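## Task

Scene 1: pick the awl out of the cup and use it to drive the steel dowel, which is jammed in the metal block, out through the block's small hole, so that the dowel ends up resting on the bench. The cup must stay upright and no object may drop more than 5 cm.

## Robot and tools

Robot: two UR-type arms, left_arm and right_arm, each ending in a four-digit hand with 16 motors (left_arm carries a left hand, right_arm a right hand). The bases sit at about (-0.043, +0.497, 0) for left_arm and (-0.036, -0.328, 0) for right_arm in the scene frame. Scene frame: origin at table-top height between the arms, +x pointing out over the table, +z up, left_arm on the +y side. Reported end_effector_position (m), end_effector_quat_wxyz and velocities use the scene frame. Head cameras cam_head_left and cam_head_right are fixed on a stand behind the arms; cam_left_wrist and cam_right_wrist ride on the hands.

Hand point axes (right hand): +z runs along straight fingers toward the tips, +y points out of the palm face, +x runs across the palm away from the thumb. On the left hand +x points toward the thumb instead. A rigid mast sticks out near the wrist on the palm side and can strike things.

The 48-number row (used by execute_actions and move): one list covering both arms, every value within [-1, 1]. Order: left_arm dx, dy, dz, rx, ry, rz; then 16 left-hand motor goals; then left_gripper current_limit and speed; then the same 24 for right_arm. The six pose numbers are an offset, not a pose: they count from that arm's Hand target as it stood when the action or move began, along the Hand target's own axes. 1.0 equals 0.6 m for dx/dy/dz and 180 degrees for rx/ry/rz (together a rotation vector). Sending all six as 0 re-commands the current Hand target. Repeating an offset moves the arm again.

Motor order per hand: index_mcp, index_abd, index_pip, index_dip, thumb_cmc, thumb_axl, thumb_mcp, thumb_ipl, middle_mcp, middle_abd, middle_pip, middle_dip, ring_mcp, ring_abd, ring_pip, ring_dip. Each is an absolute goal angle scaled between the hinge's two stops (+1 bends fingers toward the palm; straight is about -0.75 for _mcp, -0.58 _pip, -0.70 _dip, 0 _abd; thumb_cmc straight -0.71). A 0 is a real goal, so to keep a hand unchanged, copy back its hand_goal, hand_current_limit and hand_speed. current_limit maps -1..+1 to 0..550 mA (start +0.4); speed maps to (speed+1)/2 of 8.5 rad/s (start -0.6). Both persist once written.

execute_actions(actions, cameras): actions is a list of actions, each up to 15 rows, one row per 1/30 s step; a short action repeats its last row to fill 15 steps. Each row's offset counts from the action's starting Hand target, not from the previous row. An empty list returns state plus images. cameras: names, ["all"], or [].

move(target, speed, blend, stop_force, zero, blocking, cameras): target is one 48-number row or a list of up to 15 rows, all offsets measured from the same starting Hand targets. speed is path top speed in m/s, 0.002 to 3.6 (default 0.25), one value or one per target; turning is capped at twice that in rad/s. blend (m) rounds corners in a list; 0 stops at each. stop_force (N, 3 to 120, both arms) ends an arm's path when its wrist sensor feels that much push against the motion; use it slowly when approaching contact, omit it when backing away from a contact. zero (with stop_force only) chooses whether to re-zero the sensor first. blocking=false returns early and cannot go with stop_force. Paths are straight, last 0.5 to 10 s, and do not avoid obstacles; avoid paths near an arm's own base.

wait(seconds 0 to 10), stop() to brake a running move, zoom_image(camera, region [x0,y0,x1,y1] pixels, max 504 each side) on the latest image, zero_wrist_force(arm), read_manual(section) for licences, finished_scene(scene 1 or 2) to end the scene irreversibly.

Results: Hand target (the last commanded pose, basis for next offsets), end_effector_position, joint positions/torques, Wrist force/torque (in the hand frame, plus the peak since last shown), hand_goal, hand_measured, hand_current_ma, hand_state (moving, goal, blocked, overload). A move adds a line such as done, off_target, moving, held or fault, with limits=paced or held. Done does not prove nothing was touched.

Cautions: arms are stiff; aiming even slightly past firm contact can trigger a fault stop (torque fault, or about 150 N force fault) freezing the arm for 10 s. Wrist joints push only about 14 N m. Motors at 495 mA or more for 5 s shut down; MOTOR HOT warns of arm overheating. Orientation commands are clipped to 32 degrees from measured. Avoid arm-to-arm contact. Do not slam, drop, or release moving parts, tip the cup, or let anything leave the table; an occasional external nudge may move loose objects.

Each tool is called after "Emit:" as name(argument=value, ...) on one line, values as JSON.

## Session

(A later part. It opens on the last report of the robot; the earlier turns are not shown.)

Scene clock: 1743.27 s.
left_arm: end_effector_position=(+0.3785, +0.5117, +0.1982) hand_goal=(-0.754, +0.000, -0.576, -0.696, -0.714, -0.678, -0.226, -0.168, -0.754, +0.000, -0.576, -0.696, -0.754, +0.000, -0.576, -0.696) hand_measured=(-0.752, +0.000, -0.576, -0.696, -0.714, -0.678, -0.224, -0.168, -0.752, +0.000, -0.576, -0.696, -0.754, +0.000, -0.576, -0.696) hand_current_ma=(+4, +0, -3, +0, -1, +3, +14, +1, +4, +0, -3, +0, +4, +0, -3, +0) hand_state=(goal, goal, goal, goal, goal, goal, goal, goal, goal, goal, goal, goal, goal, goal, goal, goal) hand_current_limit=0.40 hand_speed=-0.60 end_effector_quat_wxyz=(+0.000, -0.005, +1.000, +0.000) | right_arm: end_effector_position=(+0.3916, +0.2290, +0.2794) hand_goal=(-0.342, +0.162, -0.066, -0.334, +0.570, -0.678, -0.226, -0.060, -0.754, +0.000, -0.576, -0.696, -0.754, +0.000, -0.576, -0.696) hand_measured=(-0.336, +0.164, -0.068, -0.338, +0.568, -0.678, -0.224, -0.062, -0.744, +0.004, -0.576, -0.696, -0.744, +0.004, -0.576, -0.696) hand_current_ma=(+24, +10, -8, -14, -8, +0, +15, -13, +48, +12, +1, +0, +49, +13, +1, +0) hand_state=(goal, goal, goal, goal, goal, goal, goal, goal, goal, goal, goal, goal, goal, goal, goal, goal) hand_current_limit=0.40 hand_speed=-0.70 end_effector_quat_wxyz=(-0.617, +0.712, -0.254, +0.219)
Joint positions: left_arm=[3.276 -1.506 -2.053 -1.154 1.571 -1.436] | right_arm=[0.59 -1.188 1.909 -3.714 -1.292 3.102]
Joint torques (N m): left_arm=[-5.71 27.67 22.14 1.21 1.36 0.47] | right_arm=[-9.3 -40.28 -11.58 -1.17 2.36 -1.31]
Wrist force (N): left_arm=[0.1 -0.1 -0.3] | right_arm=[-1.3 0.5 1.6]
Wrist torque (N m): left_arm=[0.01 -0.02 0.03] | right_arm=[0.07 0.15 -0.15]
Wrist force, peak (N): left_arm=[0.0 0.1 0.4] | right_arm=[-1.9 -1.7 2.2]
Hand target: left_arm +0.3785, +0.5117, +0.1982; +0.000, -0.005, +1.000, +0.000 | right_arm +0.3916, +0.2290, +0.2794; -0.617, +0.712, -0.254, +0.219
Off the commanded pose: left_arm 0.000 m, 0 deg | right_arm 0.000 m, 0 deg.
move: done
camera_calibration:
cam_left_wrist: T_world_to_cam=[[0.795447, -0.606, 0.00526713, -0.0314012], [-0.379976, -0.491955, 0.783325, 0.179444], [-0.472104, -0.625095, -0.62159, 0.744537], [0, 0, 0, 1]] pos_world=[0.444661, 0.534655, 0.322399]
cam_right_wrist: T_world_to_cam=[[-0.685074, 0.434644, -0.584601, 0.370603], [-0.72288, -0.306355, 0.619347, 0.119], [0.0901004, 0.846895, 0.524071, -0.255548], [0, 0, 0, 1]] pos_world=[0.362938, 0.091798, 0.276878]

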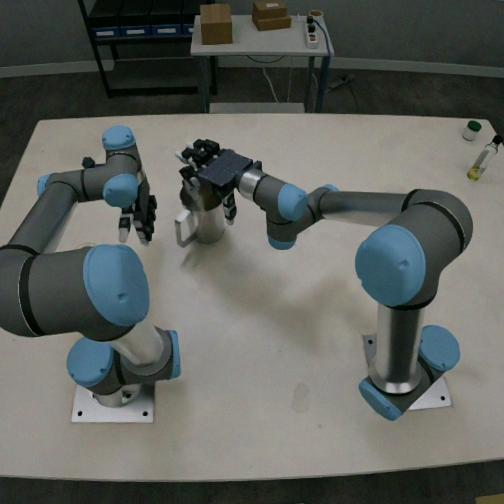

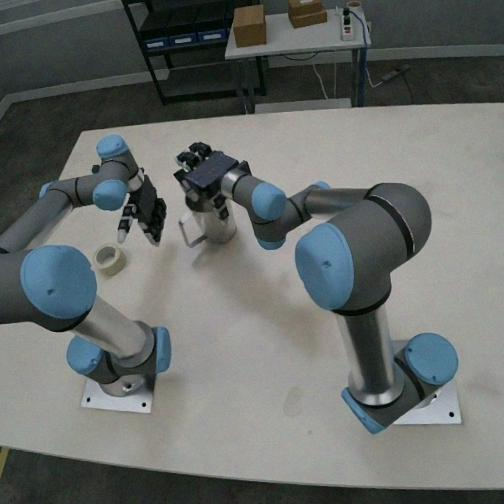

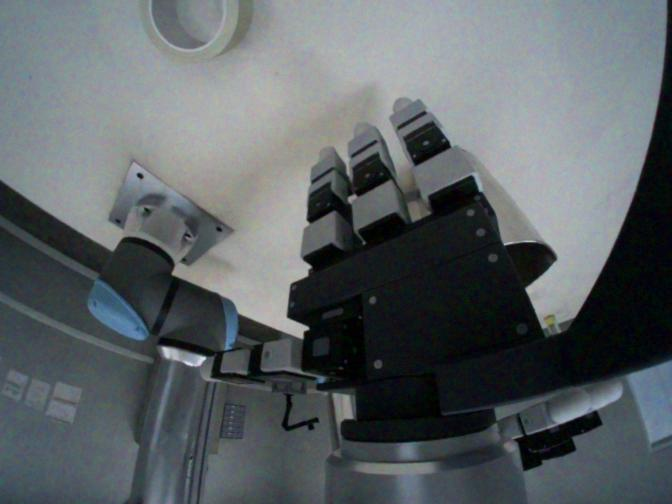

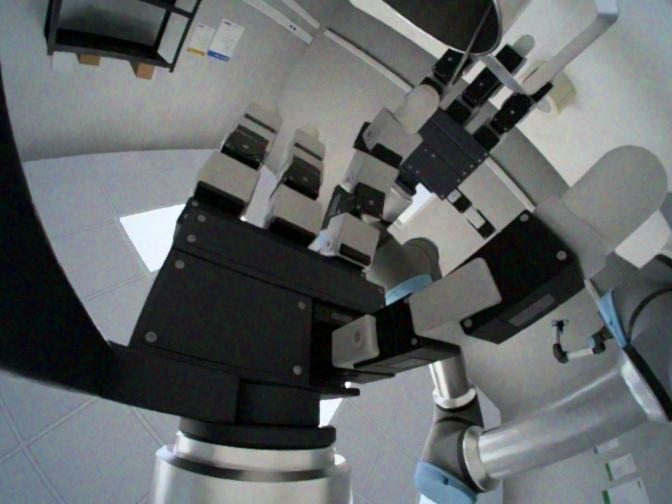

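Emit:
move(target=[[0.1808,0.1255,0,0,0,0,-0.754,0,-0.576,-0.696,-0.714,-0.678,-0.226,-0.168,-0.754,0,-0.576,-0.696,-0.754,0,-0.576,-0.696,0.4,-0.6,0,-0.0825,-0.0116,0,0,0,-0.096,0.163,0.0365,-0.333,0.571,-0.677,-0.0225,-0.038,-0.754,0,-0.576,-0.696,-0.754,0,-0.576,-0.696,0.4,-0.7],[0.1808,0.1255,0,0,0,0,-0.754,0,-0.576,-0.696,-0.714,-0.678,-0.226,-0.168,-0.754,0,-0.576,-0.696,-0.754,0,-0.576,-0.696,0.4,-0.6,-0.029,-0.104,0.1353,-0.0666,-0.0656,-0.0163,-0.096,0.163,0.0365,-0.333,0.571,-0.677,-0.0225,-0.038,-0.754,0,-0.576,-0.696,-0.754,0,-0.576,-0.696,0.4,-0.7],[0.1808,0.1255,0,0,0,0,-0.754,0,-0.576,-0.696,-0.714,-0.678,-0.226,-0.168,-0.754,0,-0.576,-0.696,-0.754,0,-0.576,-0.696,0.4,-0.6,-0.029,-0.038,0.1445,-0.0666,-0.0656,-0.0163,-0.096,0.163,0.0365,-0.333,0.571,-0.677,-0.0225,-0.038,-0.754,0,-0.576,-0.696,-0.754,0,-0.576,-0.696,0.4,-0.7]], speed=[0.15, 0.12, 0.06], cameras=["all"])

Emit:
zoom_image(camera="cam_right_wrist", region=[400, 0, 640, 220])

Emit:
zoom_image(camera="cam_left_wrist", region=[490, 180, 640, 330])

Emit:
zoom_image(camera="cam_head_left", region=[150, 120, 270, 260])

Scene clock: 1793.27 s.
left_arm: end_effector_position=(+0.2693, +0.5859, +0.1982) hand_goal=(-0.754, +0.000, -0.576, -0.696, -0.714, -0.678, -0.226, -0.168, -0.754, +0.000, -0.576, -0.696, -0.754, +0.000, -0.576, -0.696) hand_measured=(-0.752, +0.000, -0.576, -0.696, -0.714, -0.678, -0.224, -0.168, -0.752, +0.000, -0.576, -0.696, -0.754, +0.000, -0.576, -0.696) hand_current_ma=(+4, +0, -3, +0, -1, +3, +14, +1, +4, +0, -3, +0, +4, +0, -3, +0) hand_state=(goal, goal, goal, goal, goal, goal, goal, goal, goal, goal, goal, goal, goal, goal, goal, goal) hand_current_limit=0.40 hand_speed=-0.60 end_effector_quat_wxyz=(+0.000, -0.005, +1.000, +0.000) | right_arm: end_effector_position=(+0.4344, +0.3090, +0.2895) hand_goal=(-0.096, +0.162, +0.036, -0.334, +0.570, -0.678, -0.022, -0.038, -0.754, +0.000, -0.576, -0.696, -0.754, +0.000, -0.576, -0.696) hand_measured=(-0.094, +0.164, +0.034, -0.338, +0.568, -0.678, -0.024, -0.040, -0.744, +0.004, -0.576, -0.696, -0.744, +0.004, -0.576, -0.696) hand_current_ma=(+13, +9, -11, -14, -8, +0, -10, -16, +48, +12, +1, +0, +49, +13, +1, +0) hand_state=(goal, goal, goal, goal, goal, goal, goal, goal, goal, goal, goal, goal, goal, goal, goal, goal) hand_current_limit=0.40 hand_speed=-0.70 end_effector_quat_wxyz=(-0.556, +0.797, -0.193, +0.133)
Joint positions: left_arm=[3.552 -1.18 -2.293 -1.239 1.571 -1.16] | right_arm=[0.614 -1.052 1.515 -3.213 -1.132 2.971]
Joint torques (N m): left_arm=[10.04 18.4 13.82 0.58 1.29 1.65] | right_arm=[-11.17 -53.28 -27.58 -1.27 -1.79 2.32]
Wrist force (N): left_arm=[0.0 -0.1 0.0] | right_arm=[-1.0 0.5 1.3]
Wrist torque (N m): left_arm=[-0.02 0.00 0.02] | right_arm=[0.10 0.13 -0.12]
Wrist force, peak (N): left_arm=[-1.2 -0.9 0.0] | right_arm=[-1.3 0.4 2.2]
Hand target: left_arm +0.2693, +0.5859, +0.1982; +0.000, -0.005, +1.000, +0.000 | right_arm +0.4344, +0.3090, +0.2896; -0.557, +0.797, -0.193, +0.133
Off the commanded pose: left_arm 0.000 m, 0 deg | right_arm 0.000 m, 0 deg.
move: done
camera_calibration:
cam_left_wrist: T_world_to_cam=[[0.795478, -0.60596, 0.00520413, 0.100492], [-0.379911, -0.492004, 0.783326, 0.174423], [-0.472104, -0.625096, -0.621589, 0.739318], [0, 0, 0, 1]] pos_world=[0.335361, 0.608856, 0.322399]
cam_right_wrist: T_world_to_cam=[[-0.81618, 0.174172, -0.550922, 0.498806], [-0.575838, -0.323659, 0.75077, 0.071604], [-0.0475481, 0.930005, 0.364459, -0.252122], [0, 0, 0, 1]] pos_world=[0.436359, 0.170772, 0.312933]

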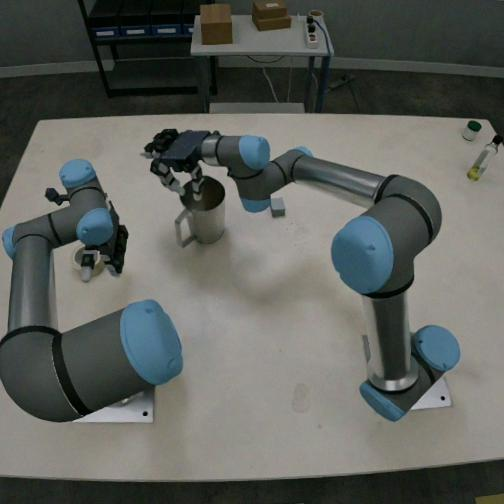

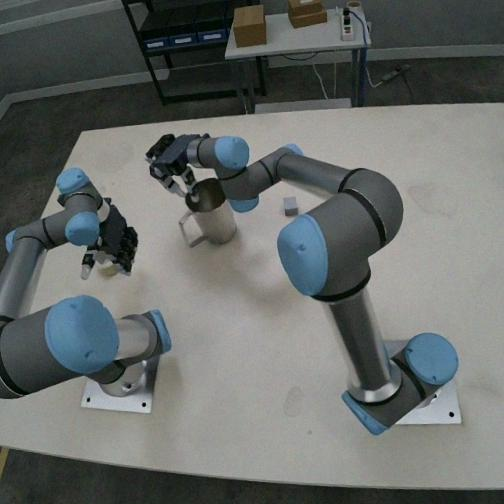

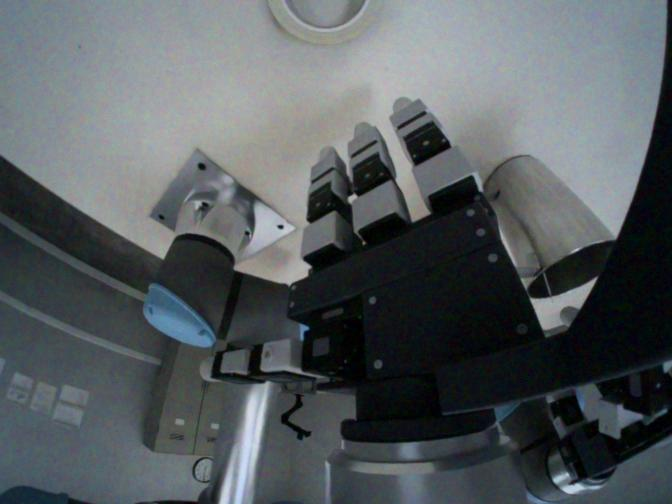

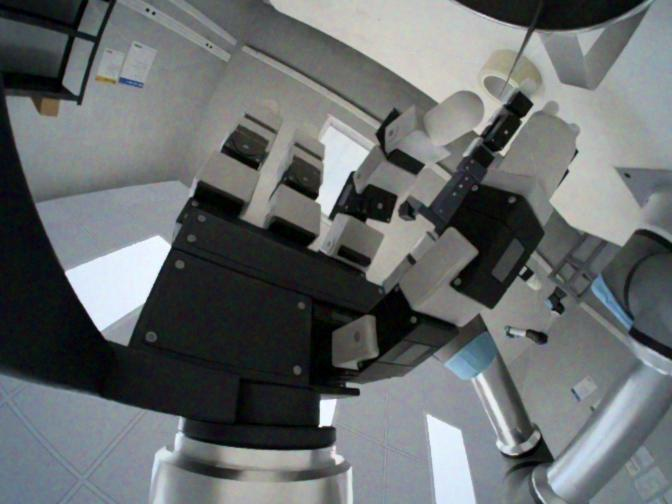

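Scaled by 2.100 from the camera's 672x504 image, which has a finer 960x720 frame.

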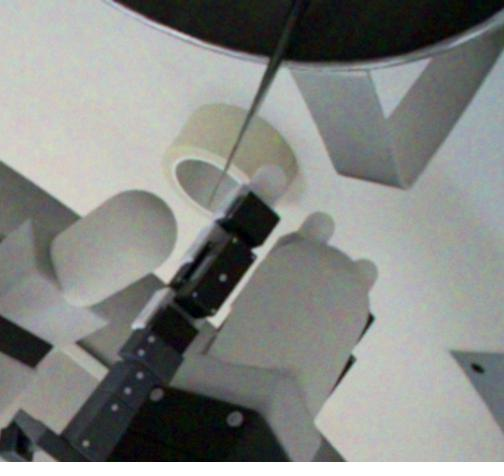

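Scaled by 3.360 from the camera's 672x504 image, which has a finer 960x720 frame.

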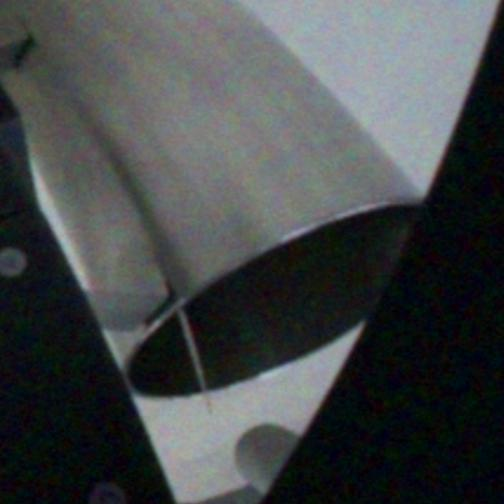

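Scaled by 3.600 from the camera's 504x504 image, which has a finer 720x720 frame.

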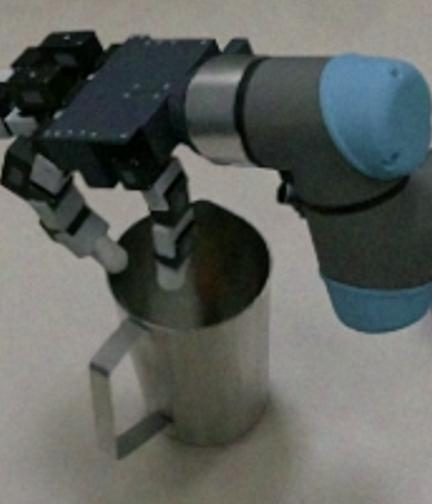

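Emit:
move(target=[[0,0,0,0,0,0,-0.754,0,-0.576,-0.696,-0.714,-0.678,-0.226,-0.168,-0.754,0,-0.576,-0.696,-0.754,0,-0.576,-0.696,0.4,-0.6,-0.0047,-0.0108,0.0297,0,0,0,-0.096,0.163,0.0365,-0.333,0.571,-0.677,-0.0225,-0.038,-0.754,0,-0.576,-0.696,-0.754,0,-0.576,-0.696,0.4,-0.8],[0,0,0,0,0,0,-0.754,0,-0.576,-0.696,-0.714,-0.678,-0.226,-0.168,-0.754,0,-0.576,-0.696,-0.754,0,-0.576,-0.696,0.4,-0.6,-0.0047,0.0715,0.0597,0,0,0,-0.096,0.163,0.0365,-0.333,0.571,-0.677,-0.0225,-0.038,-0.754,0,-0.576,-0.696,-0.754,0,-0.576,-0.696,0.4,-0.8]], speed=[0.06, 0.04], cameras=["cam_right_wrist","cam_left_wrist"])

Emit:
zoom_image(camera="cam_right_wrist", region=[420, 40, 620, 220])

Emit:
zoom_image(camera="cam_left_wrist", region=[510, 230, 620, 330])

Scene clock: 1832.30 s.
left_arm: end_effector_position=(+0.2693, +0.5859, +0.1982) hand_goal=(-0.754, +0.000, -0.576, -0.696, -0.714, -0.678, -0.226, -0.168, -0.754, +0.000, -0.576, -0.696, -0.754, +0.000, -0.576, -0.696) hand_measured=(-0.752, +0.000, -0.576, -0.696, -0.714, -0.678, -0.224, -0.168, -0.752, +0.000, -0.576, -0.696, -0.754, +0.000, -0.576, -0.696) hand_current_ma=(+4, +0, -3, +0, -1, +3, +14, +1, +4, +0, -3, +0, +4, +0, -3, +0) hand_state=(goal, goal, goal, goal, goal, goal, goal, goal, goal, goal, goal, goal, goal, goal, goal, goal) hand_current_limit=0.40 hand_speed=-0.60 end_effector_quat_wxyz=(+0.000, -0.005, +1.000, +0.000) | right_arm: end_effector_position=(+0.4403, +0.3271, +0.2368) hand_goal=(-0.096, +0.162, +0.036, -0.334, +0.570, -0.678, -0.022, -0.038, -0.754, +0.000, -0.576, -0.696, -0.754, +0.000, -0.576, -0.696) hand_measured=(-0.094, +0.164, +0.034, -0.338, +0.568, -0.678, -0.024, -0.040, -0.744, +0.004, -0.576, -0.696, -0.744, +0.004, -0.576, -0.696) hand_current_ma=(+13, +9, -11, -14, -8, +0, -10, -16, +48, +12, +1, +0, +49, +13, +1, +0) hand_state=(goal, goal, goal, goal, goal, goal, goal, goal, goal, goal, goal, goal, goal, goal, goal, goal) hand_current_limit=0.40 hand_speed=-0.80 end_effector_quat_wxyz=(-0.556, +0.797, -0.193, +0.133)
Joint positions: left_arm=[3.552 -1.18 -2.293 -1.239 1.571 -1.16] | right_arm=[0.632 -0.954 1.506 -3.305 -1.148 2.978]
Joint torques (N m): left_arm=[7.69 18.61 12.57 0.98 1.49 1.65] | right_arm=[0.15 -58.6 -28.09 -1.23 -0.94 -0.7]
Wrist force (N): left_arm=[0.2 0.0 0.1] | right_arm=[-1.0 0.7 1.4]
Wrist torque (N m): left_arm=[-0.01 -0.03 0.04] | right_arm=[0.13 0.11 -0.12]
Wrist force, peak (N): left_arm=[-0.2 0.0 0.3] | right_arm=[-1.1 1.1 1.6]
Hand target: left_arm +0.2693, +0.5859, +0.1982; +0.000, -0.005, +1.000, +0.000 | right_arm +0.4403, +0.3271, +0.2370; -0.557, +0.797, -0.193, +0.133
Off the commanded pose: left_arm 0.000 m, 0 deg | right_arm 0.000 m, 0 deg.
move: done
camera_calibration:
cam_left_wrist: T_world_to_cam=[[0.795478, -0.60596, 0.00520413, 0.100492], [-0.379911, -0.492004, 0.783326, 0.174423], [-0.472104, -0.625096, -0.621589, 0.739318], [0, 0, 0, 1]] pos_world=[0.335361, 0.608856, 0.322399]
cam_right_wrist: T_world_to_cam=[[-0.816204, 0.174011, -0.550936, 0.471497], [-0.575796, -0.323623, 0.750818, 0.120355], [-0.0476452, 0.930048, 0.364337, -0.249308], [0, 0, 0, 1]] pos_world=[0.442259, 0.188773, 0.260233]
Images, in order (width x height): cam_left_wrist 672x504, cam_right_wrist 672x504.

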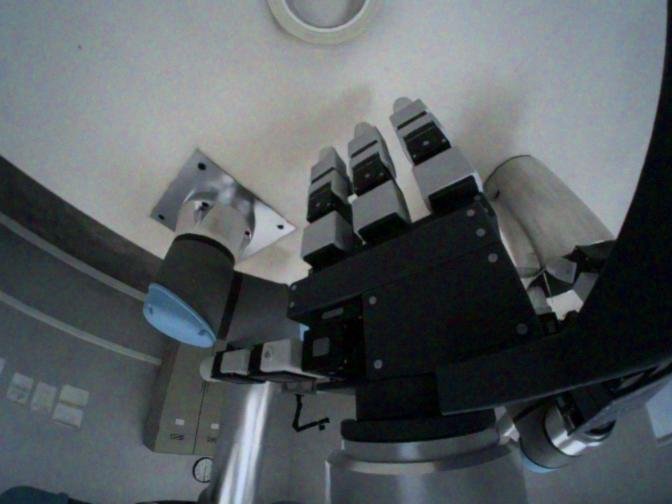

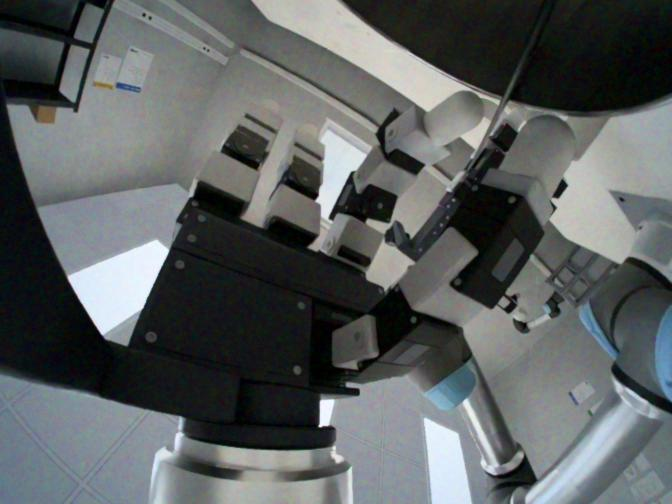

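Scaled by 2.520 from the camera's 672x504 image, which has a finer 960x720 frame.

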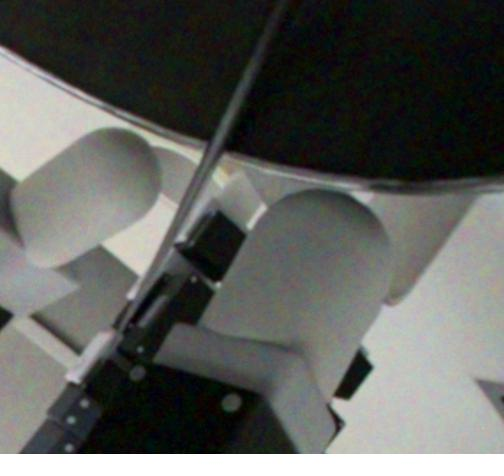

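Scaled by 4.582 from the camera's 672x504 image, which has a finer 960x720 frame.

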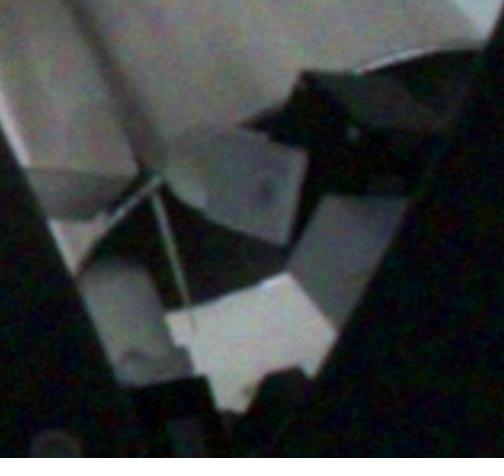

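Emit:
move(target=[[0,0,0,0,0,0,-0.754,0,-0.576,-0.696,-0.714,-0.678,-0.226,-0.168,-0.754,0,-0.576,-0.696,-0.754,0,-0.576,-0.696,0.4,-0.6,0.0042,0,0,0,0,0,-0.096,0.163,0.0365,-0.333,0.571,-0.677,-0.0225,-0.038,-0.754,0,-0.576,-0.696,-0.754,0,-0.576,-0.696,0.4,-0.9],[0,0,0,0,0,0,-0.754,0,-0.576,-0.696,-0.714,-0.678,-0.226,-0.168,-0.754,0,-0.576,-0.696,-0.754,0,-0.576,-0.696,0.4,-0.6,0.0042,0,0,0,0,0,-0.02,0.163,0.08,-0.31,0.571,-0.677,0.03,0.0,-0.754,0,-0.576,-0.696,-0.754,0,-0.576,-0.696,0.4,-0.9]], speed=[0.03, 0.04], cameras=["cam_right_wrist","cam_left_wrist"])

Emit:
zoom_image(camera="cam_right_wrist", region=[420, 40, 620, 220])

Emit:
zoom_image(camera="cam_left_wrist", region=[510, 230, 620, 330])

Scene clock: 1866.23 s.
left_arm: end_effector_position=(+0.2693, +0.5859, +0.1982) hand_goal=(-0.754, +0.000, -0.576, -0.696, -0.714, -0.678, -0.226, -0.168, -0.754, +0.000, -0.576, -0.696, -0.754, +0.000, -0.576, -0.696) hand_measured=(-0.752, +0.000, -0.576, -0.696, -0.714, -0.678, -0.224, -0.168, -0.752, +0.000, -0.576, -0.696, -0.754, +0.000, -0.576, -0.696) hand_current_ma=(+4, +0, -3, +0, -1, +3, +14, +1, +4, +0, -3, +0, +4, +0, -3, +0) hand_state=(goal, goal, goal, goal, goal, goal, goal, goal, goal, goal, goal, goal, goal, goal, goal, goal) hand_current_limit=0.40 hand_speed=-0.60 end_effector_quat_wxyz=(+0.000, -0.005, +1.000, +0.000) | right_arm: end_effector_position=(+0.4426, +0.3259, +0.2370) hand_goal=(-0.020, +0.162, +0.080, -0.310, +0.570, -0.678, +0.030, +0.000, -0.754, +0.000, -0.576, -0.696, -0.754, +0.000, -0.576, -0.696) hand_measured=(-0.020, +0.164, +0.076, -0.314, +0.568, -0.678, +0.028, -0.004, -0.744, +0.004, -0.576, -0.696, -0.744, +0.004, -0.576, -0.696) hand_current_ma=(-4, +9, -20, -17, -8, +0, -16, -18, +48, +12, +1, +0, +49, +13, +1, +0) hand_state=(goal, goal, goal, goal, goal, goal, goal, goal, goal, goal, goal, goal, goal, goal, goal, goal) hand_current_limit=0.40 hand_speed=-0.90 end_effector_quat_wxyz=(-0.557, +0.797, -0.193, +0.133)
Joint positions: left_arm=[3.552 -1.18 -2.293 -1.239 1.571 -1.16] | right_arm=[0.629 -0.953 1.504 -3.303 -1.145 2.977]
Joint torques (N m): left_arm=[9.98 19.05 13.51 0.89 1.22 1.83] | right_arm=[5.28 -43.4 -19.8 -3.1 -1.23 -0.85]
Wrist force (N): left_arm=[-0.1 0.0 0.1] | right_arm=[-1.2 0.6 1.3]
Wrist torque (N m): left_arm=[-0.01 0.01 0.01] | right_arm=[0.13 0.13 -0.07]
Wrist force, peak (N): left_arm=[-0.3 -0.2 0.2] | right_arm=[-1.3 0.7 1.8]
Hand target: left_arm +0.2693, +0.5859, +0.1982; +0.000, -0.005, +1.000, +0.000 | right_arm +0.4425, +0.3260, +0.2370; -0.557, +0.797, -0.193, +0.133
Off the commanded pose: left_arm 0.000 m, 0 deg | right_arm 0.000 m, 0 deg.
move: done
camera_calibration:
cam_left_wrist: T_world_to_cam=[[0.795478, -0.60596, 0.00520413, 0.100492], [-0.379911, -0.492004, 0.783326, 0.174423], [-0.472104, -0.625096, -0.621589, 0.739318], [0, 0, 0, 1]] pos_world=[0.335361, 0.608856, 0.322399]
cam_right_wrist: T_world_to_cam=[[-0.816063, 0.174211, -0.551083, 0.473613], [-0.575996, -0.323748, 0.75061, 0.121338], [-0.0476468, 0.929967, 0.364543, -0.248286], [0, 0, 0, 1]] pos_world=[0.444559, 0.187672, 0.260433]
Images, in order (width x height): cam_left_wrist 672x504, cam_right_wrist 672x504.

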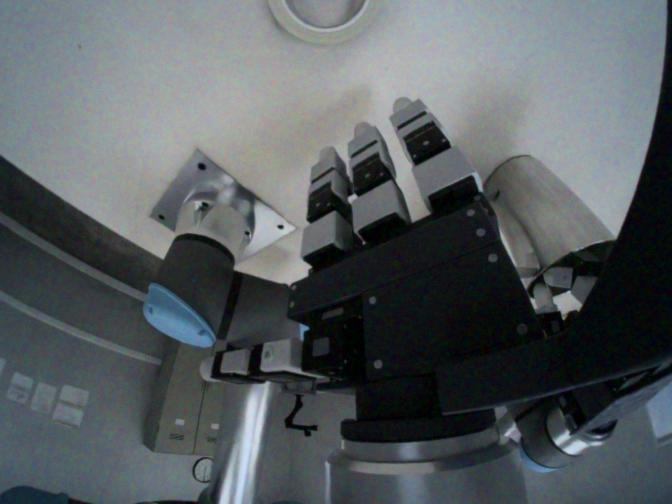

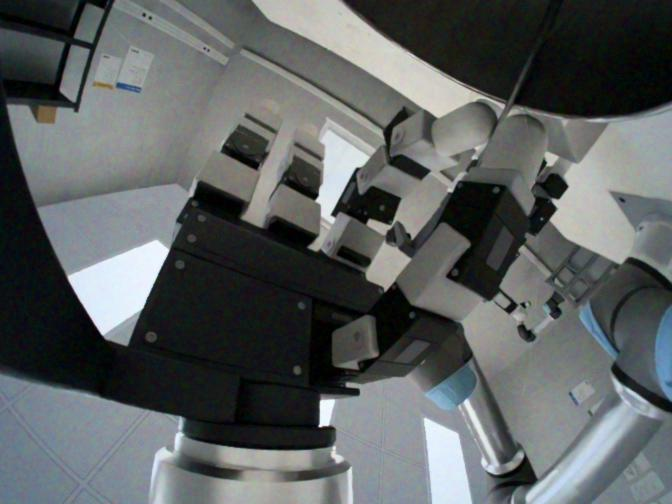

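Scaled by 2.520 from the camera's 672x504 image, which has a finer 960x720 frame.

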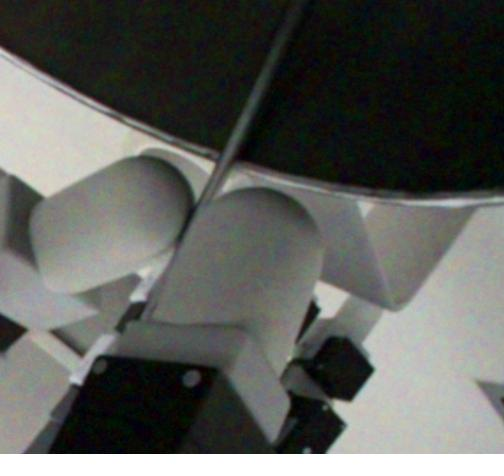

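Scaled by 4.582 from the camera's 672x504 image, which has a finer 960x720 frame.

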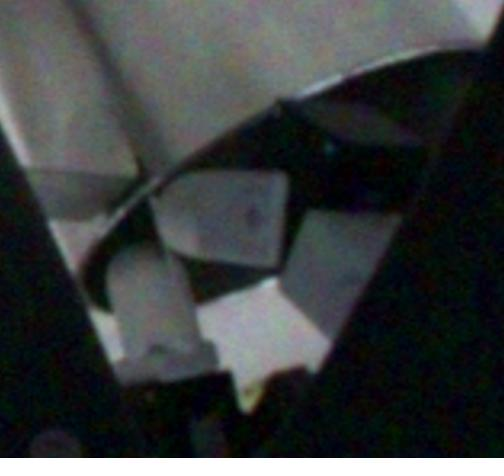

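Emit:
move(target=[[0,0,0,0,0,0,-0.754,0,-0.576,-0.696,-0.714,-0.678,-0.226,-0.168,-0.754,0,-0.576,-0.696,-0.754,0,-0.576,-0.696,0.4,-0.6,0.0012,0,0,0,0,0,-0.02,0.163,0.08,-0.31,0.571,-0.677,0.03,0.0,-0.754,0,-0.576,-0.696,-0.754,0,-0.576,-0.696,0.4,-0.9],[0,0,0,0,0,0,-0.754,0,-0.576,-0.696,-0.714,-0.678,-0.226,-0.168,-0.754,0,-0.576,-0.696,-0.754,0,-0.576,-0.696,0.4,-0.6,0.0012,0,0,0,0,0,0.13,0.163,0.15,-0.24,0.571,-0.677,0.15,0.06,-0.754,0,-0.576,-0.696,-0.754,0,-0.576,-0.696,0.6,-0.92]], speed=[0.03, 0.04], cameras=["cam_right_wrist","cam_left_wrist"])

Emit:
zoom_image(camera="cam_right_wrist", region=[420, 40, 620, 220])

Emit:
zoom_image(camera="cam_left_wrist", region=[510, 230, 620, 330])

Scene clock: 1880.23 s.
left_arm: end_effector_position=(+0.2693, +0.5859, +0.1982) hand_goal=(-0.754, +0.000, -0.576, -0.696, -0.714, -0.678, -0.226, -0.168, -0.754, +0.000, -0.576, -0.696, -0.754, +0.000, -0.576, -0.696) hand_measured=(-0.752, +0.000, -0.576, -0.696, -0.714, -0.678, -0.224, -0.168, -0.752, +0.000, -0.576, -0.696, -0.754, +0.000, -0.576, -0.696) hand_current_ma=(+4, +0, -3, +0, -1, +3, +14, +1, +4, +0, -3, +0, +4, +0, -3, +0) hand_state=(goal, goal, goal, goal, goal, goal, goal, goal, goal, goal, goal, goal, goal, goal, goal, goal) hand_current_limit=0.40 hand_speed=-0.60 end_effector_quat_wxyz=(+0.000, -0.005, +1.000, +0.000) | right_arm: end_effector_position=(+0.4432, +0.3256, +0.2370) hand_goal=(+0.130, +0.162, +0.150, -0.240, +0.570, -0.678, +0.150, +0.060, -0.754, +0.000, -0.576, -0.696, -0.754, +0.000, -0.576, -0.696) hand_measured=(-0.002, +0.164, +0.096, -0.278, +0.568, -0.678, +0.044, +0.024, -0.744, +0.004, -0.576, -0.696, -0.744, +0.004, -0.576, -0.696) hand_current_ma=(-440, +9, -254, -183, -6, +0, -440, -232, +48, +12, +1, +0, +49, +13, +1, +0) hand_state=(blocked, goal, blocked, blocked, goal, goal, blocked, blocked, goal, goal, goal, goal, goal, goal, goal, goal) hand_current_limit=0.60 hand_speed=-0.92 end_effector_quat_wxyz=(-0.557, +0.797, -0.193, +0.133)
Joint positions: left_arm=[3.552 -1.18 -2.293 -1.239 1.571 -1.16] | right_arm=[0.628 -0.953 1.503 -3.303 -1.144 2.977]
Joint torques (N m): left_arm=[9.93 18.9 13.47 1.01 1.03 1.41] | right_arm=[-9.72 -41.81 -28.74 -1.54 1.99 -2.38]
Wrist force (N): left_arm=[0.0 0.1 0.2] | right_arm=[-0.4 0.9 1.2]
Wrist torque (N m): left_arm=[-0.01 0.00 0.01] | right_arm=[0.09 0.08 -0.08]
Wrist force, peak (N): left_arm=[-0.2 -0.3 0.3] | right_arm=[-1.0 0.9 1.7]
Hand target: left_arm +0.2693, +0.5859, +0.1982; +0.000, -0.005, +1.000, +0.000 | right_arm +0.4432, +0.3256, +0.2370; -0.557, +0.797, -0.193, +0.133
Off the commanded pose: left_arm 0.000 m, 0 deg | right_arm 0.000 m, 0 deg.
move: done
camera_calibration:
cam_left_wrist: T_world_to_cam=[[0.795478, -0.60596, 0.00520413, 0.100492], [-0.379911, -0.492004, 0.783326, 0.174423], [-0.472104, -0.625096, -0.621589, 0.739318], [0, 0, 0, 1]] pos_world=[0.335361, 0.608856, 0.322399]
cam_right_wrist: T_world_to_cam=[[-0.816063, 0.174211, -0.551083, 0.474155], [-0.575996, -0.323748, 0.75061, 0.121587], [-0.0476468, 0.929967, 0.364543, -0.247978], [0, 0, 0, 1]] pos_world=[0.445159, 0.187372, 0.260433]
Images, in order (width x height): cam_left_wrist 672x504, cam_right_wrist 672x504.

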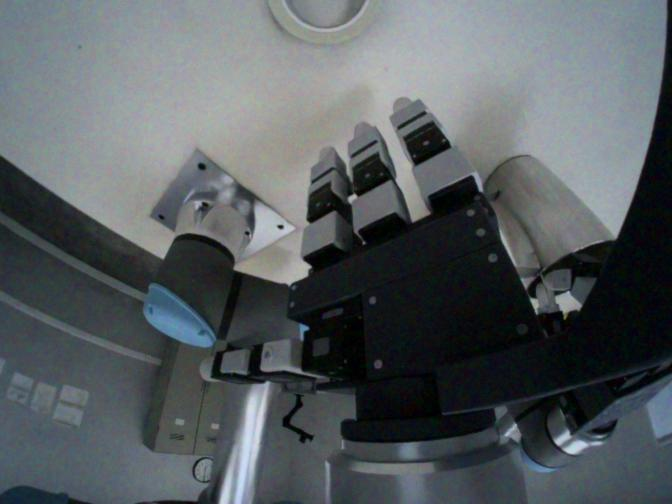

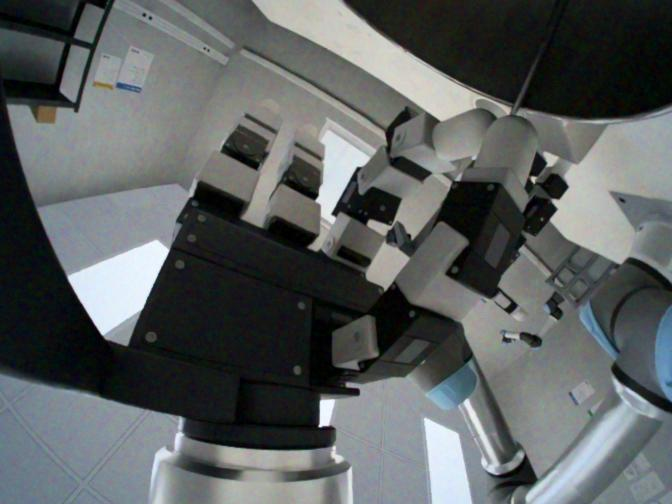

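Scaled by 2.520 from the camera's 672x504 image, which has a finer 960x720 frame.

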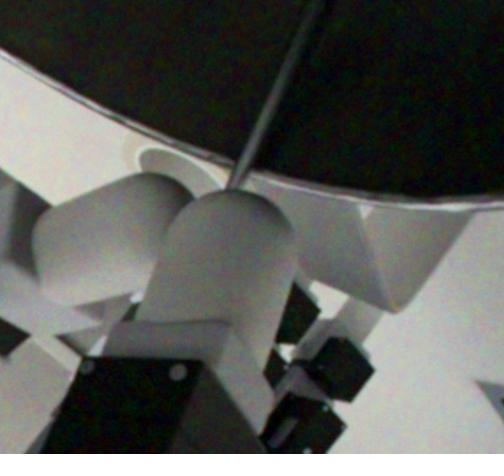

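Scaled by 4.582 from the camera's 672x504 image, which has a finer 960x720 frame.

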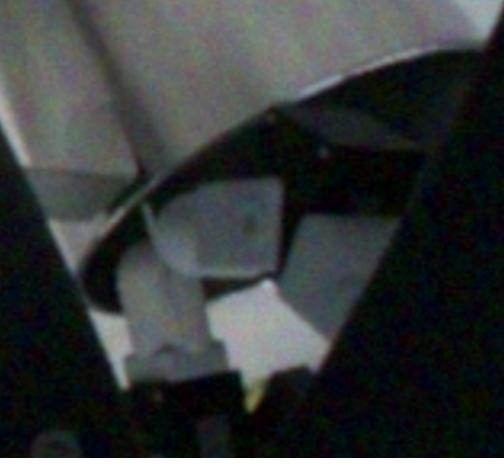

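Emit:
move(target=[[0,0,0,0,0,0,-0.754,0,-0.576,-0.696,-0.714,-0.678,-0.226,-0.168,-0.754,0,-0.576,-0.696,-0.754,0,-0.576,-0.696,0.4,-0.6,0,0,0,0,0,0,-0.096,0.163,0.0365,-0.333,0.571,-0.677,-0.0225,-0.038,-0.754,0,-0.576,-0.696,-0.754,0,-0.576,-0.696,0.4,-0.7],[0,0.1233,-0.0833,0,0,0,-0.754,0,-0.576,-0.696,-0.714,-0.678,-0.226,-0.168,-0.754,0,-0.576,-0.696,-0.754,0,-0.576,-0.696,0.4,-0.6,0,-0.1253,-0.0456,0,0,0,-0.096,0.163,0.0365,-0.333,0.571,-0.677,-0.0225,-0.038,-0.754,0,-0.576,-0.696,-0.754,0,-0.576,-0.696,0.4,-0.7],[0,0.1233,-0.0833,0,0,0,-0.754,0,-0.576,-0.696,-0.714,-0.678,-0.226,-0.168,-0.754,0,-0.576,-0.696,-0.754,0,-0.576,-0.696,0.4,-0.6,-0.0505,-0.1158,-0.0373,-0.0425,0.0737,-0.3016,-0.096,0.163,0.0365,-0.333,0.571,-0.677,-0.0225,-0.038,-0.754,0,-0.576,-0.696,-0.754,0,-0.576,-0.696,0.4,-0.7],[0,0.1233,-0.0833,0,0,0,-0.754,0,-0.576,-0.696,-0.714,-0.678,-0.226,-0.168,-0.754,0,-0.576,-0.696,-0.754,0,-0.576,-0.696,0.4,-0.6,-0.0505,-0.0375,-0.0088,-0.0425,0.0737,-0.3016,-0.096,0.163,0.0365,-0.333,0.571,-0.677,-0.0225,-0.038,-0.754,0,-0.576,-0.696,-0.754,0,-0.576,-0.696,0.4,-0.7]], speed=[0.1, 0.1, 0.25, 0.08], cameras=["all"])

Emit:
zoom_image(camera="cam_right_wrist", region=[400, 0, 640, 220])

Emit:
zoom_image(camera="cam_left_wrist", region=[490, 180, 640, 330])

Emit:
zoom_image(camera="cam_head_left", region=[130, 110, 270, 260])

Scene clock: 1984.53 s.
left_arm: end_effector_position=(+0.2685, +0.6599, +0.2482) hand_goal=(-0.754, +0.000, -0.576, -0.696, -0.714, -0.678, -0.226, -0.168, -0.754, +0.000, -0.576, -0.696, -0.754, +0.000, -0.576, -0.696) hand_measured=(-0.752, +0.000, -0.576, -0.696, -0.714, -0.678, -0.224, -0.168, -0.752, +0.000, -0.576, -0.696, -0.754, +0.000, -0.576, -0.696) hand_current_ma=(+4, +0, -3, +0, -1, +3, +14, +1, +4, +0, -3, +0, +4, +0, -3, +0) hand_state=(goal, goal, goal, goal, goal, goal, goal, goal, goal, goal, goal, goal, goal, goal, goal, goal) hand_current_limit=0.40 hand_speed=-0.60 end_effector_quat_wxyz=(+0.000, -0.005, +1.000, +0.000) | right_arm: end_effector_position=(+0.4176, +0.3419, +0.2599) hand_goal=(-0.096, +0.162, +0.036, -0.334, +0.570, -0.678, -0.022, -0.038, -0.754, +0.000, -0.576, -0.696, -0.754, +0.000, -0.576, -0.696) hand_measured=(-0.092, +0.162, +0.038, -0.332, +0.566, -0.678, -0.020, -0.036, -0.744, +0.000, -0.576, -0.696, -0.744, -0.002, -0.576, -0.696) hand_current_ma=(+14, -2, +6, +11, -21, +0, +9, +11, +48, -4, +1, +0, +49, -4, +1, +0) hand_state=(goal, goal, goal, goal, goal, goal, goal, goal, goal, goal, goal, goal, goal, goal, goal, goal) hand_current_limit=0.40 hand_speed=-0.70 end_effector_quat_wxyz=(-0.358, +0.811, +0.123, +0.446)
Joint positions: left_arm=[3.758 -1.167 -2.168 -1.377 1.571 -0.954] | right_arm=[0.892 -0.946 1.489 -3.331 -1.648 2.125]
Joint torques (N m): left_arm=[2.81 17.7 27.36 2.14 1.08 -1.72] | right_arm=[2.85 -54.24 -28.51 -2.82 -2.04 -2.68]
Wrist force (N): left_arm=[0.0 -0.1 -0.2] | right_arm=[-1.0 0.9 1.1]
Wrist torque (N m): left_arm=[-0.01 0.01 0.02] | right_arm=[0.15 0.18 -0.06]
Wrist force, peak (N): left_arm=[0.1 -0.9 0.9] | right_arm=[-2.1 1.1 1.7]
Hand target: left_arm +0.2685, +0.6599, +0.2482; +0.000, -0.005, +1.000, +0.000 | right_arm +0.4175, +0.3419, +0.2600; -0.358, +0.811, +0.123, +0.446
Off the commanded pose: left_arm 0.000 m, 0 deg | right_arm 0.000 m, 0 deg.
move: done
camera_calibration:
cam_left_wrist: T_world_to_cam=[[0.795447, -0.606, 0.00526713, 0.145644], [-0.379976, -0.491955, 0.783325, 0.171388], [-0.472104, -0.625095, -0.62159, 0.816324], [0, 0, 0, 1]] pos_world=[0.334661, 0.682855, 0.372399]
cam_right_wrist: T_world_to_cam=[[-0.15967, -0.335433, -0.928434, 0.461247], [-0.969578, -0.123479, 0.211357, 0.330896], [-0.185538, 0.933937, -0.305512, -0.0422157], [0, 0, 0, 1]] pos_world=[0.386644, 0.235003, 0.345403]

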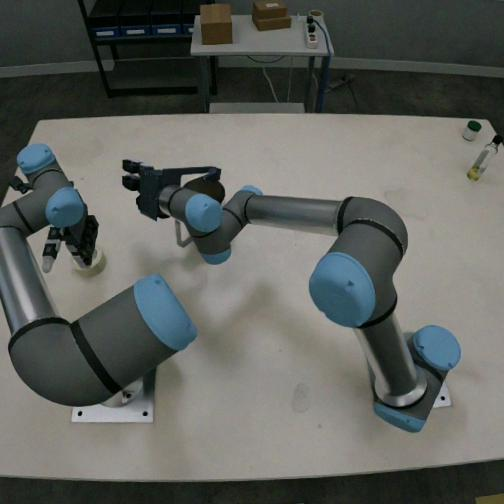

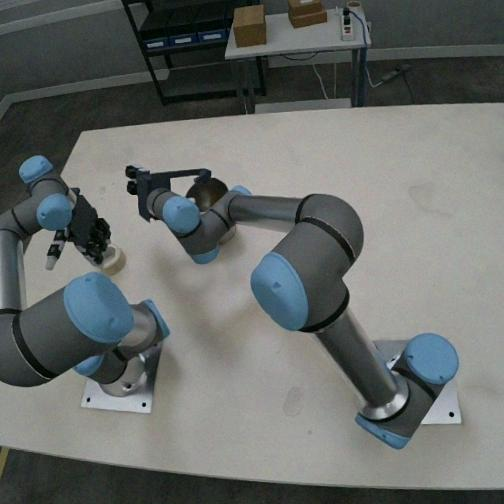

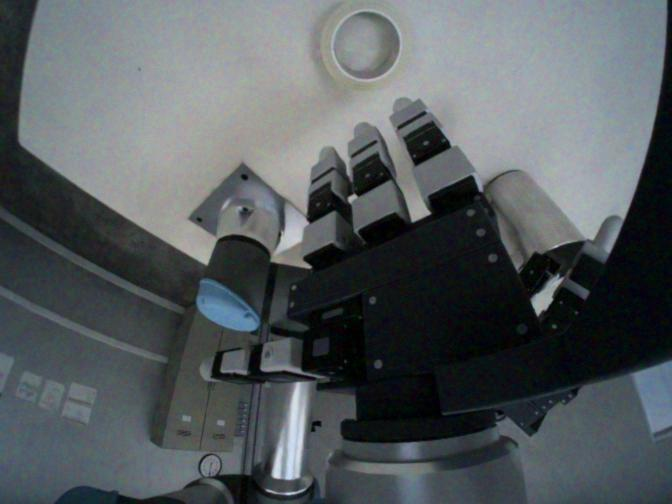

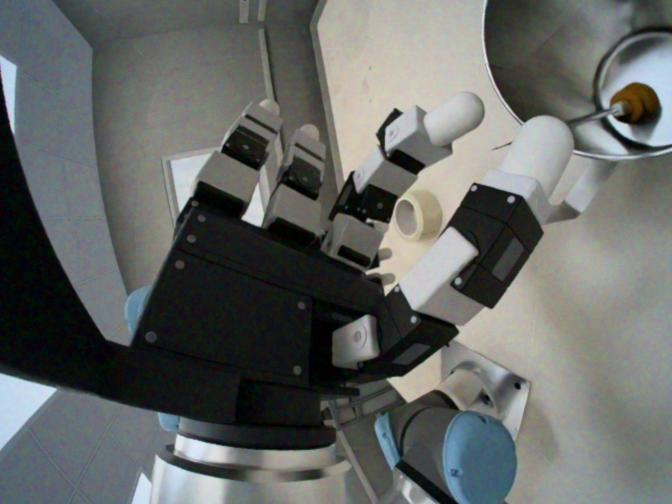

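Scaled by 2.100 from the camera's 672x504 image, which has a finer 960x720 frame.

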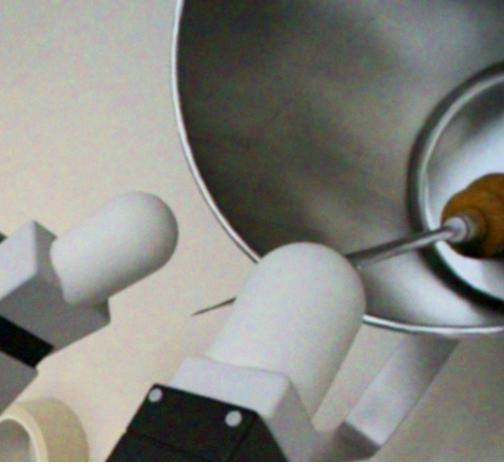

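Scaled by 3.360 from the camera's 672x504 image, which has a finer 960x720 frame.

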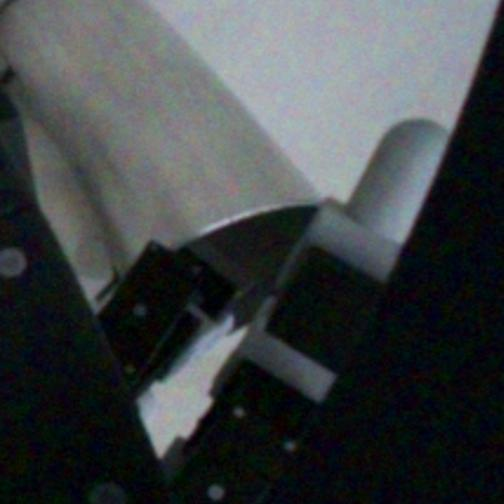

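Scaled by 3.360 from the camera's 504x504 image, which has a finer 720x720 frame.

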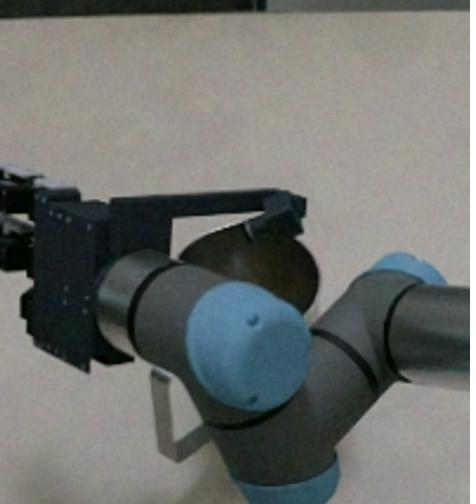

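Emit:
move(target=[0,0,0,0,0,0,-0.754,0,-0.576,-0.696,-0.714,-0.678,-0.226,-0.168,-0.754,0,-0.576,-0.696,-0.754,0,-0.576,-0.696,0.4,-0.6,-0.02,0.01,0.008,0,0,0,-0.096,0.163,0.0365,-0.333,0.571,-0.677,-0.0225,-0.038,-0.754,0,-0.576,-0.696,-0.754,0,-0.576,-0.696,0.4,-0.7], speed=0.02, stop_force=4, cameras=["cam_right_wrist", "cam_left_wrist"])

Emit:
zoom_image(camera="cam_right_wrist", region=[400, 60, 600, 260])

Emit:
zoom_image(camera="cam_left_wrist", region=[450, 200, 650, 400])

Scene clock: 2061.50 s.
left_arm: end_effector_position=(+0.2685, +0.6599, +0.2482) hand_goal=(-0.754, +0.000, -0.576, -0.696, -0.714, -0.678, -0.226, -0.168, -0.754, +0.000, -0.576, -0.696, -0.754, +0.000, -0.576, -0.696) hand_measured=(-0.752, +0.000, -0.576, -0.696, -0.714, -0.678, -0.224, -0.168, -0.752, +0.000, -0.576, -0.696, -0.754, +0.000, -0.576, -0.696) hand_current_ma=(+4, +0, -3, +0, -1, +3, +14, +1, +4, +0, -3, +0, +4, +0, -3, +0) hand_state=(goal, goal, goal, goal, goal, goal, goal, goal, goal, goal, goal, goal, goal, goal, goal, goal) hand_current_limit=0.40 hand_speed=-0.60 end_effector_quat_wxyz=(+0.000, -0.005, +1.000, +0.000) | right_arm: end_effector_position=(+0.4168, +0.3424, +0.2458) hand_goal=(-0.096, +0.162, +0.036, -0.334, +0.570, -0.678, -0.022, -0.038, -0.754, +0.000, -0.576, -0.696, -0.754, +0.000, -0.576, -0.696) hand_measured=(-0.094, +0.162, +0.038, -0.332, +0.566, -0.678, -0.020, -0.036, -0.744, +0.000, -0.576, -0.696, -0.744, -0.002, -0.576, -0.696) hand_current_ma=(+14, -2, +6, +11, -21, +0, +9, +11, +48, -4, +1, +0, +49, -4, +1, +0) hand_state=(goal, goal, goal, goal, goal, goal, goal, goal, goal, goal, goal, goal, goal, goal, goal, goal) hand_current_limit=0.40 hand_speed=-0.70 end_effector_quat_wxyz=(-0.358, +0.811, +0.123, +0.446)
Joint positions: left_arm=[3.758 -1.167 -2.168 -1.377 1.571 -0.954] | right_arm=[0.893 -0.928 1.501 -3.36 -1.649 2.125]
Joint torques (N m): left_arm=[-2.92 13.45 24.69 3.51 1.06 -1.62] | right_arm=[5.96 -59.79 -27.92 -1.21 -0.61 1.33]
Wrist force (N): left_arm=[0.1 0.0 0.0] | right_arm=[-1.1 0.7 1.2]
Wrist torque (N m): left_arm=[0.00 -0.01 0.04] | right_arm=[0.11 0.20 -0.09]
Wrist force, peak (N): left_arm=[0.1 -0.1 -0.5] | right_arm=[-1.4 0.8 1.4]
Hand target: left_arm +0.2685, +0.6599, +0.2482; +0.000, -0.005, +1.000, +0.000 | right_arm +0.4168, +0.3424, +0.2458; -0.358, +0.811, +0.123, +0.446
Off the commanded pose: left_arm 0.000 m, 0 deg | right_arm 0.000 m, 0 deg.
move: done
camera_calibration:
cam_left_wrist: T_world_to_cam=[[0.795447, -0.606, 0.00526713, 0.145644], [-0.379976, -0.491955, 0.783325, 0.171388], [-0.472104, -0.625095, -0.62159, 0.816324], [0, 0, 0, 1]] pos_world=[0.334661, 0.682855, 0.372399]
cam_right_wrist: T_world_to_cam=[[-0.159491, -0.335233, -0.928537, 0.448037], [-0.969605, -0.123591, 0.211166, 0.33338], [-0.185549, 0.933994, -0.305332, -0.0472191], [0, 0, 0, 1]] pos_world=[0.385943, 0.235502, 0.331204]
Images, in order (width x height): cam_left_wrist 672x504, cam_right_wrist 672x504.

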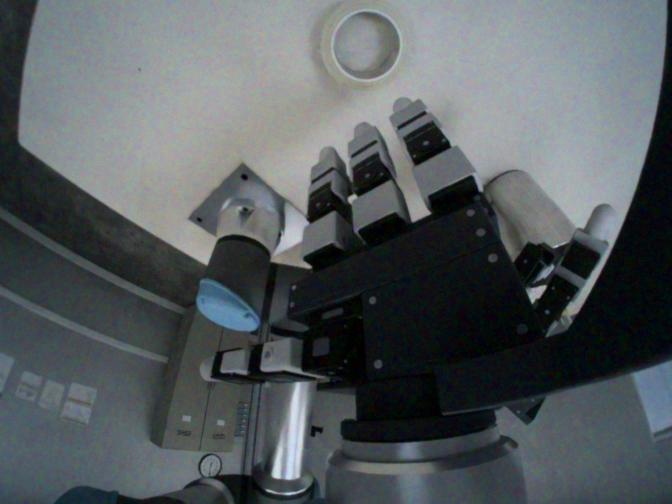

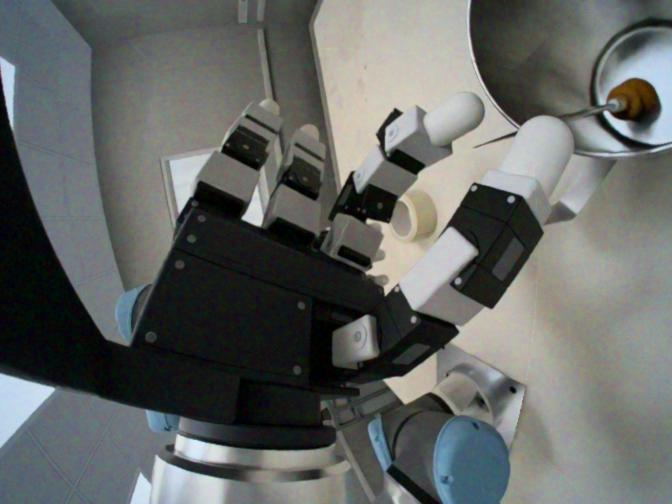

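Scaled by 2.520 from the camera's 672x504 image, which has a finer 960x720 frame.

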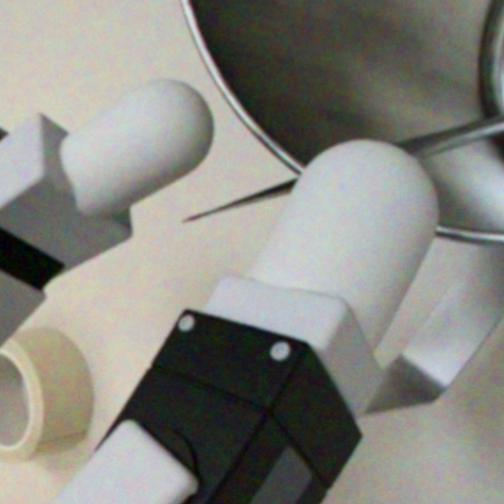

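Scaled by 2.520 from the camera's 672x504 image, which has a finer 960x720 frame.

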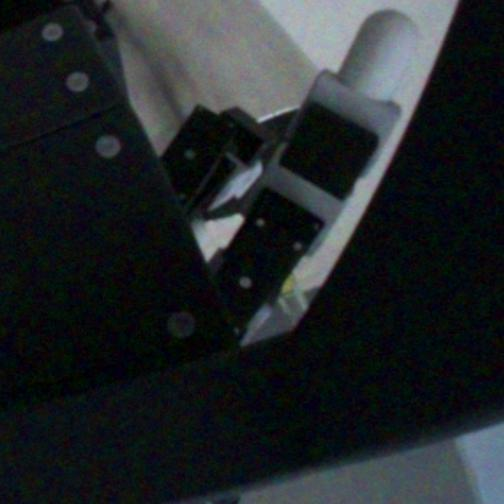

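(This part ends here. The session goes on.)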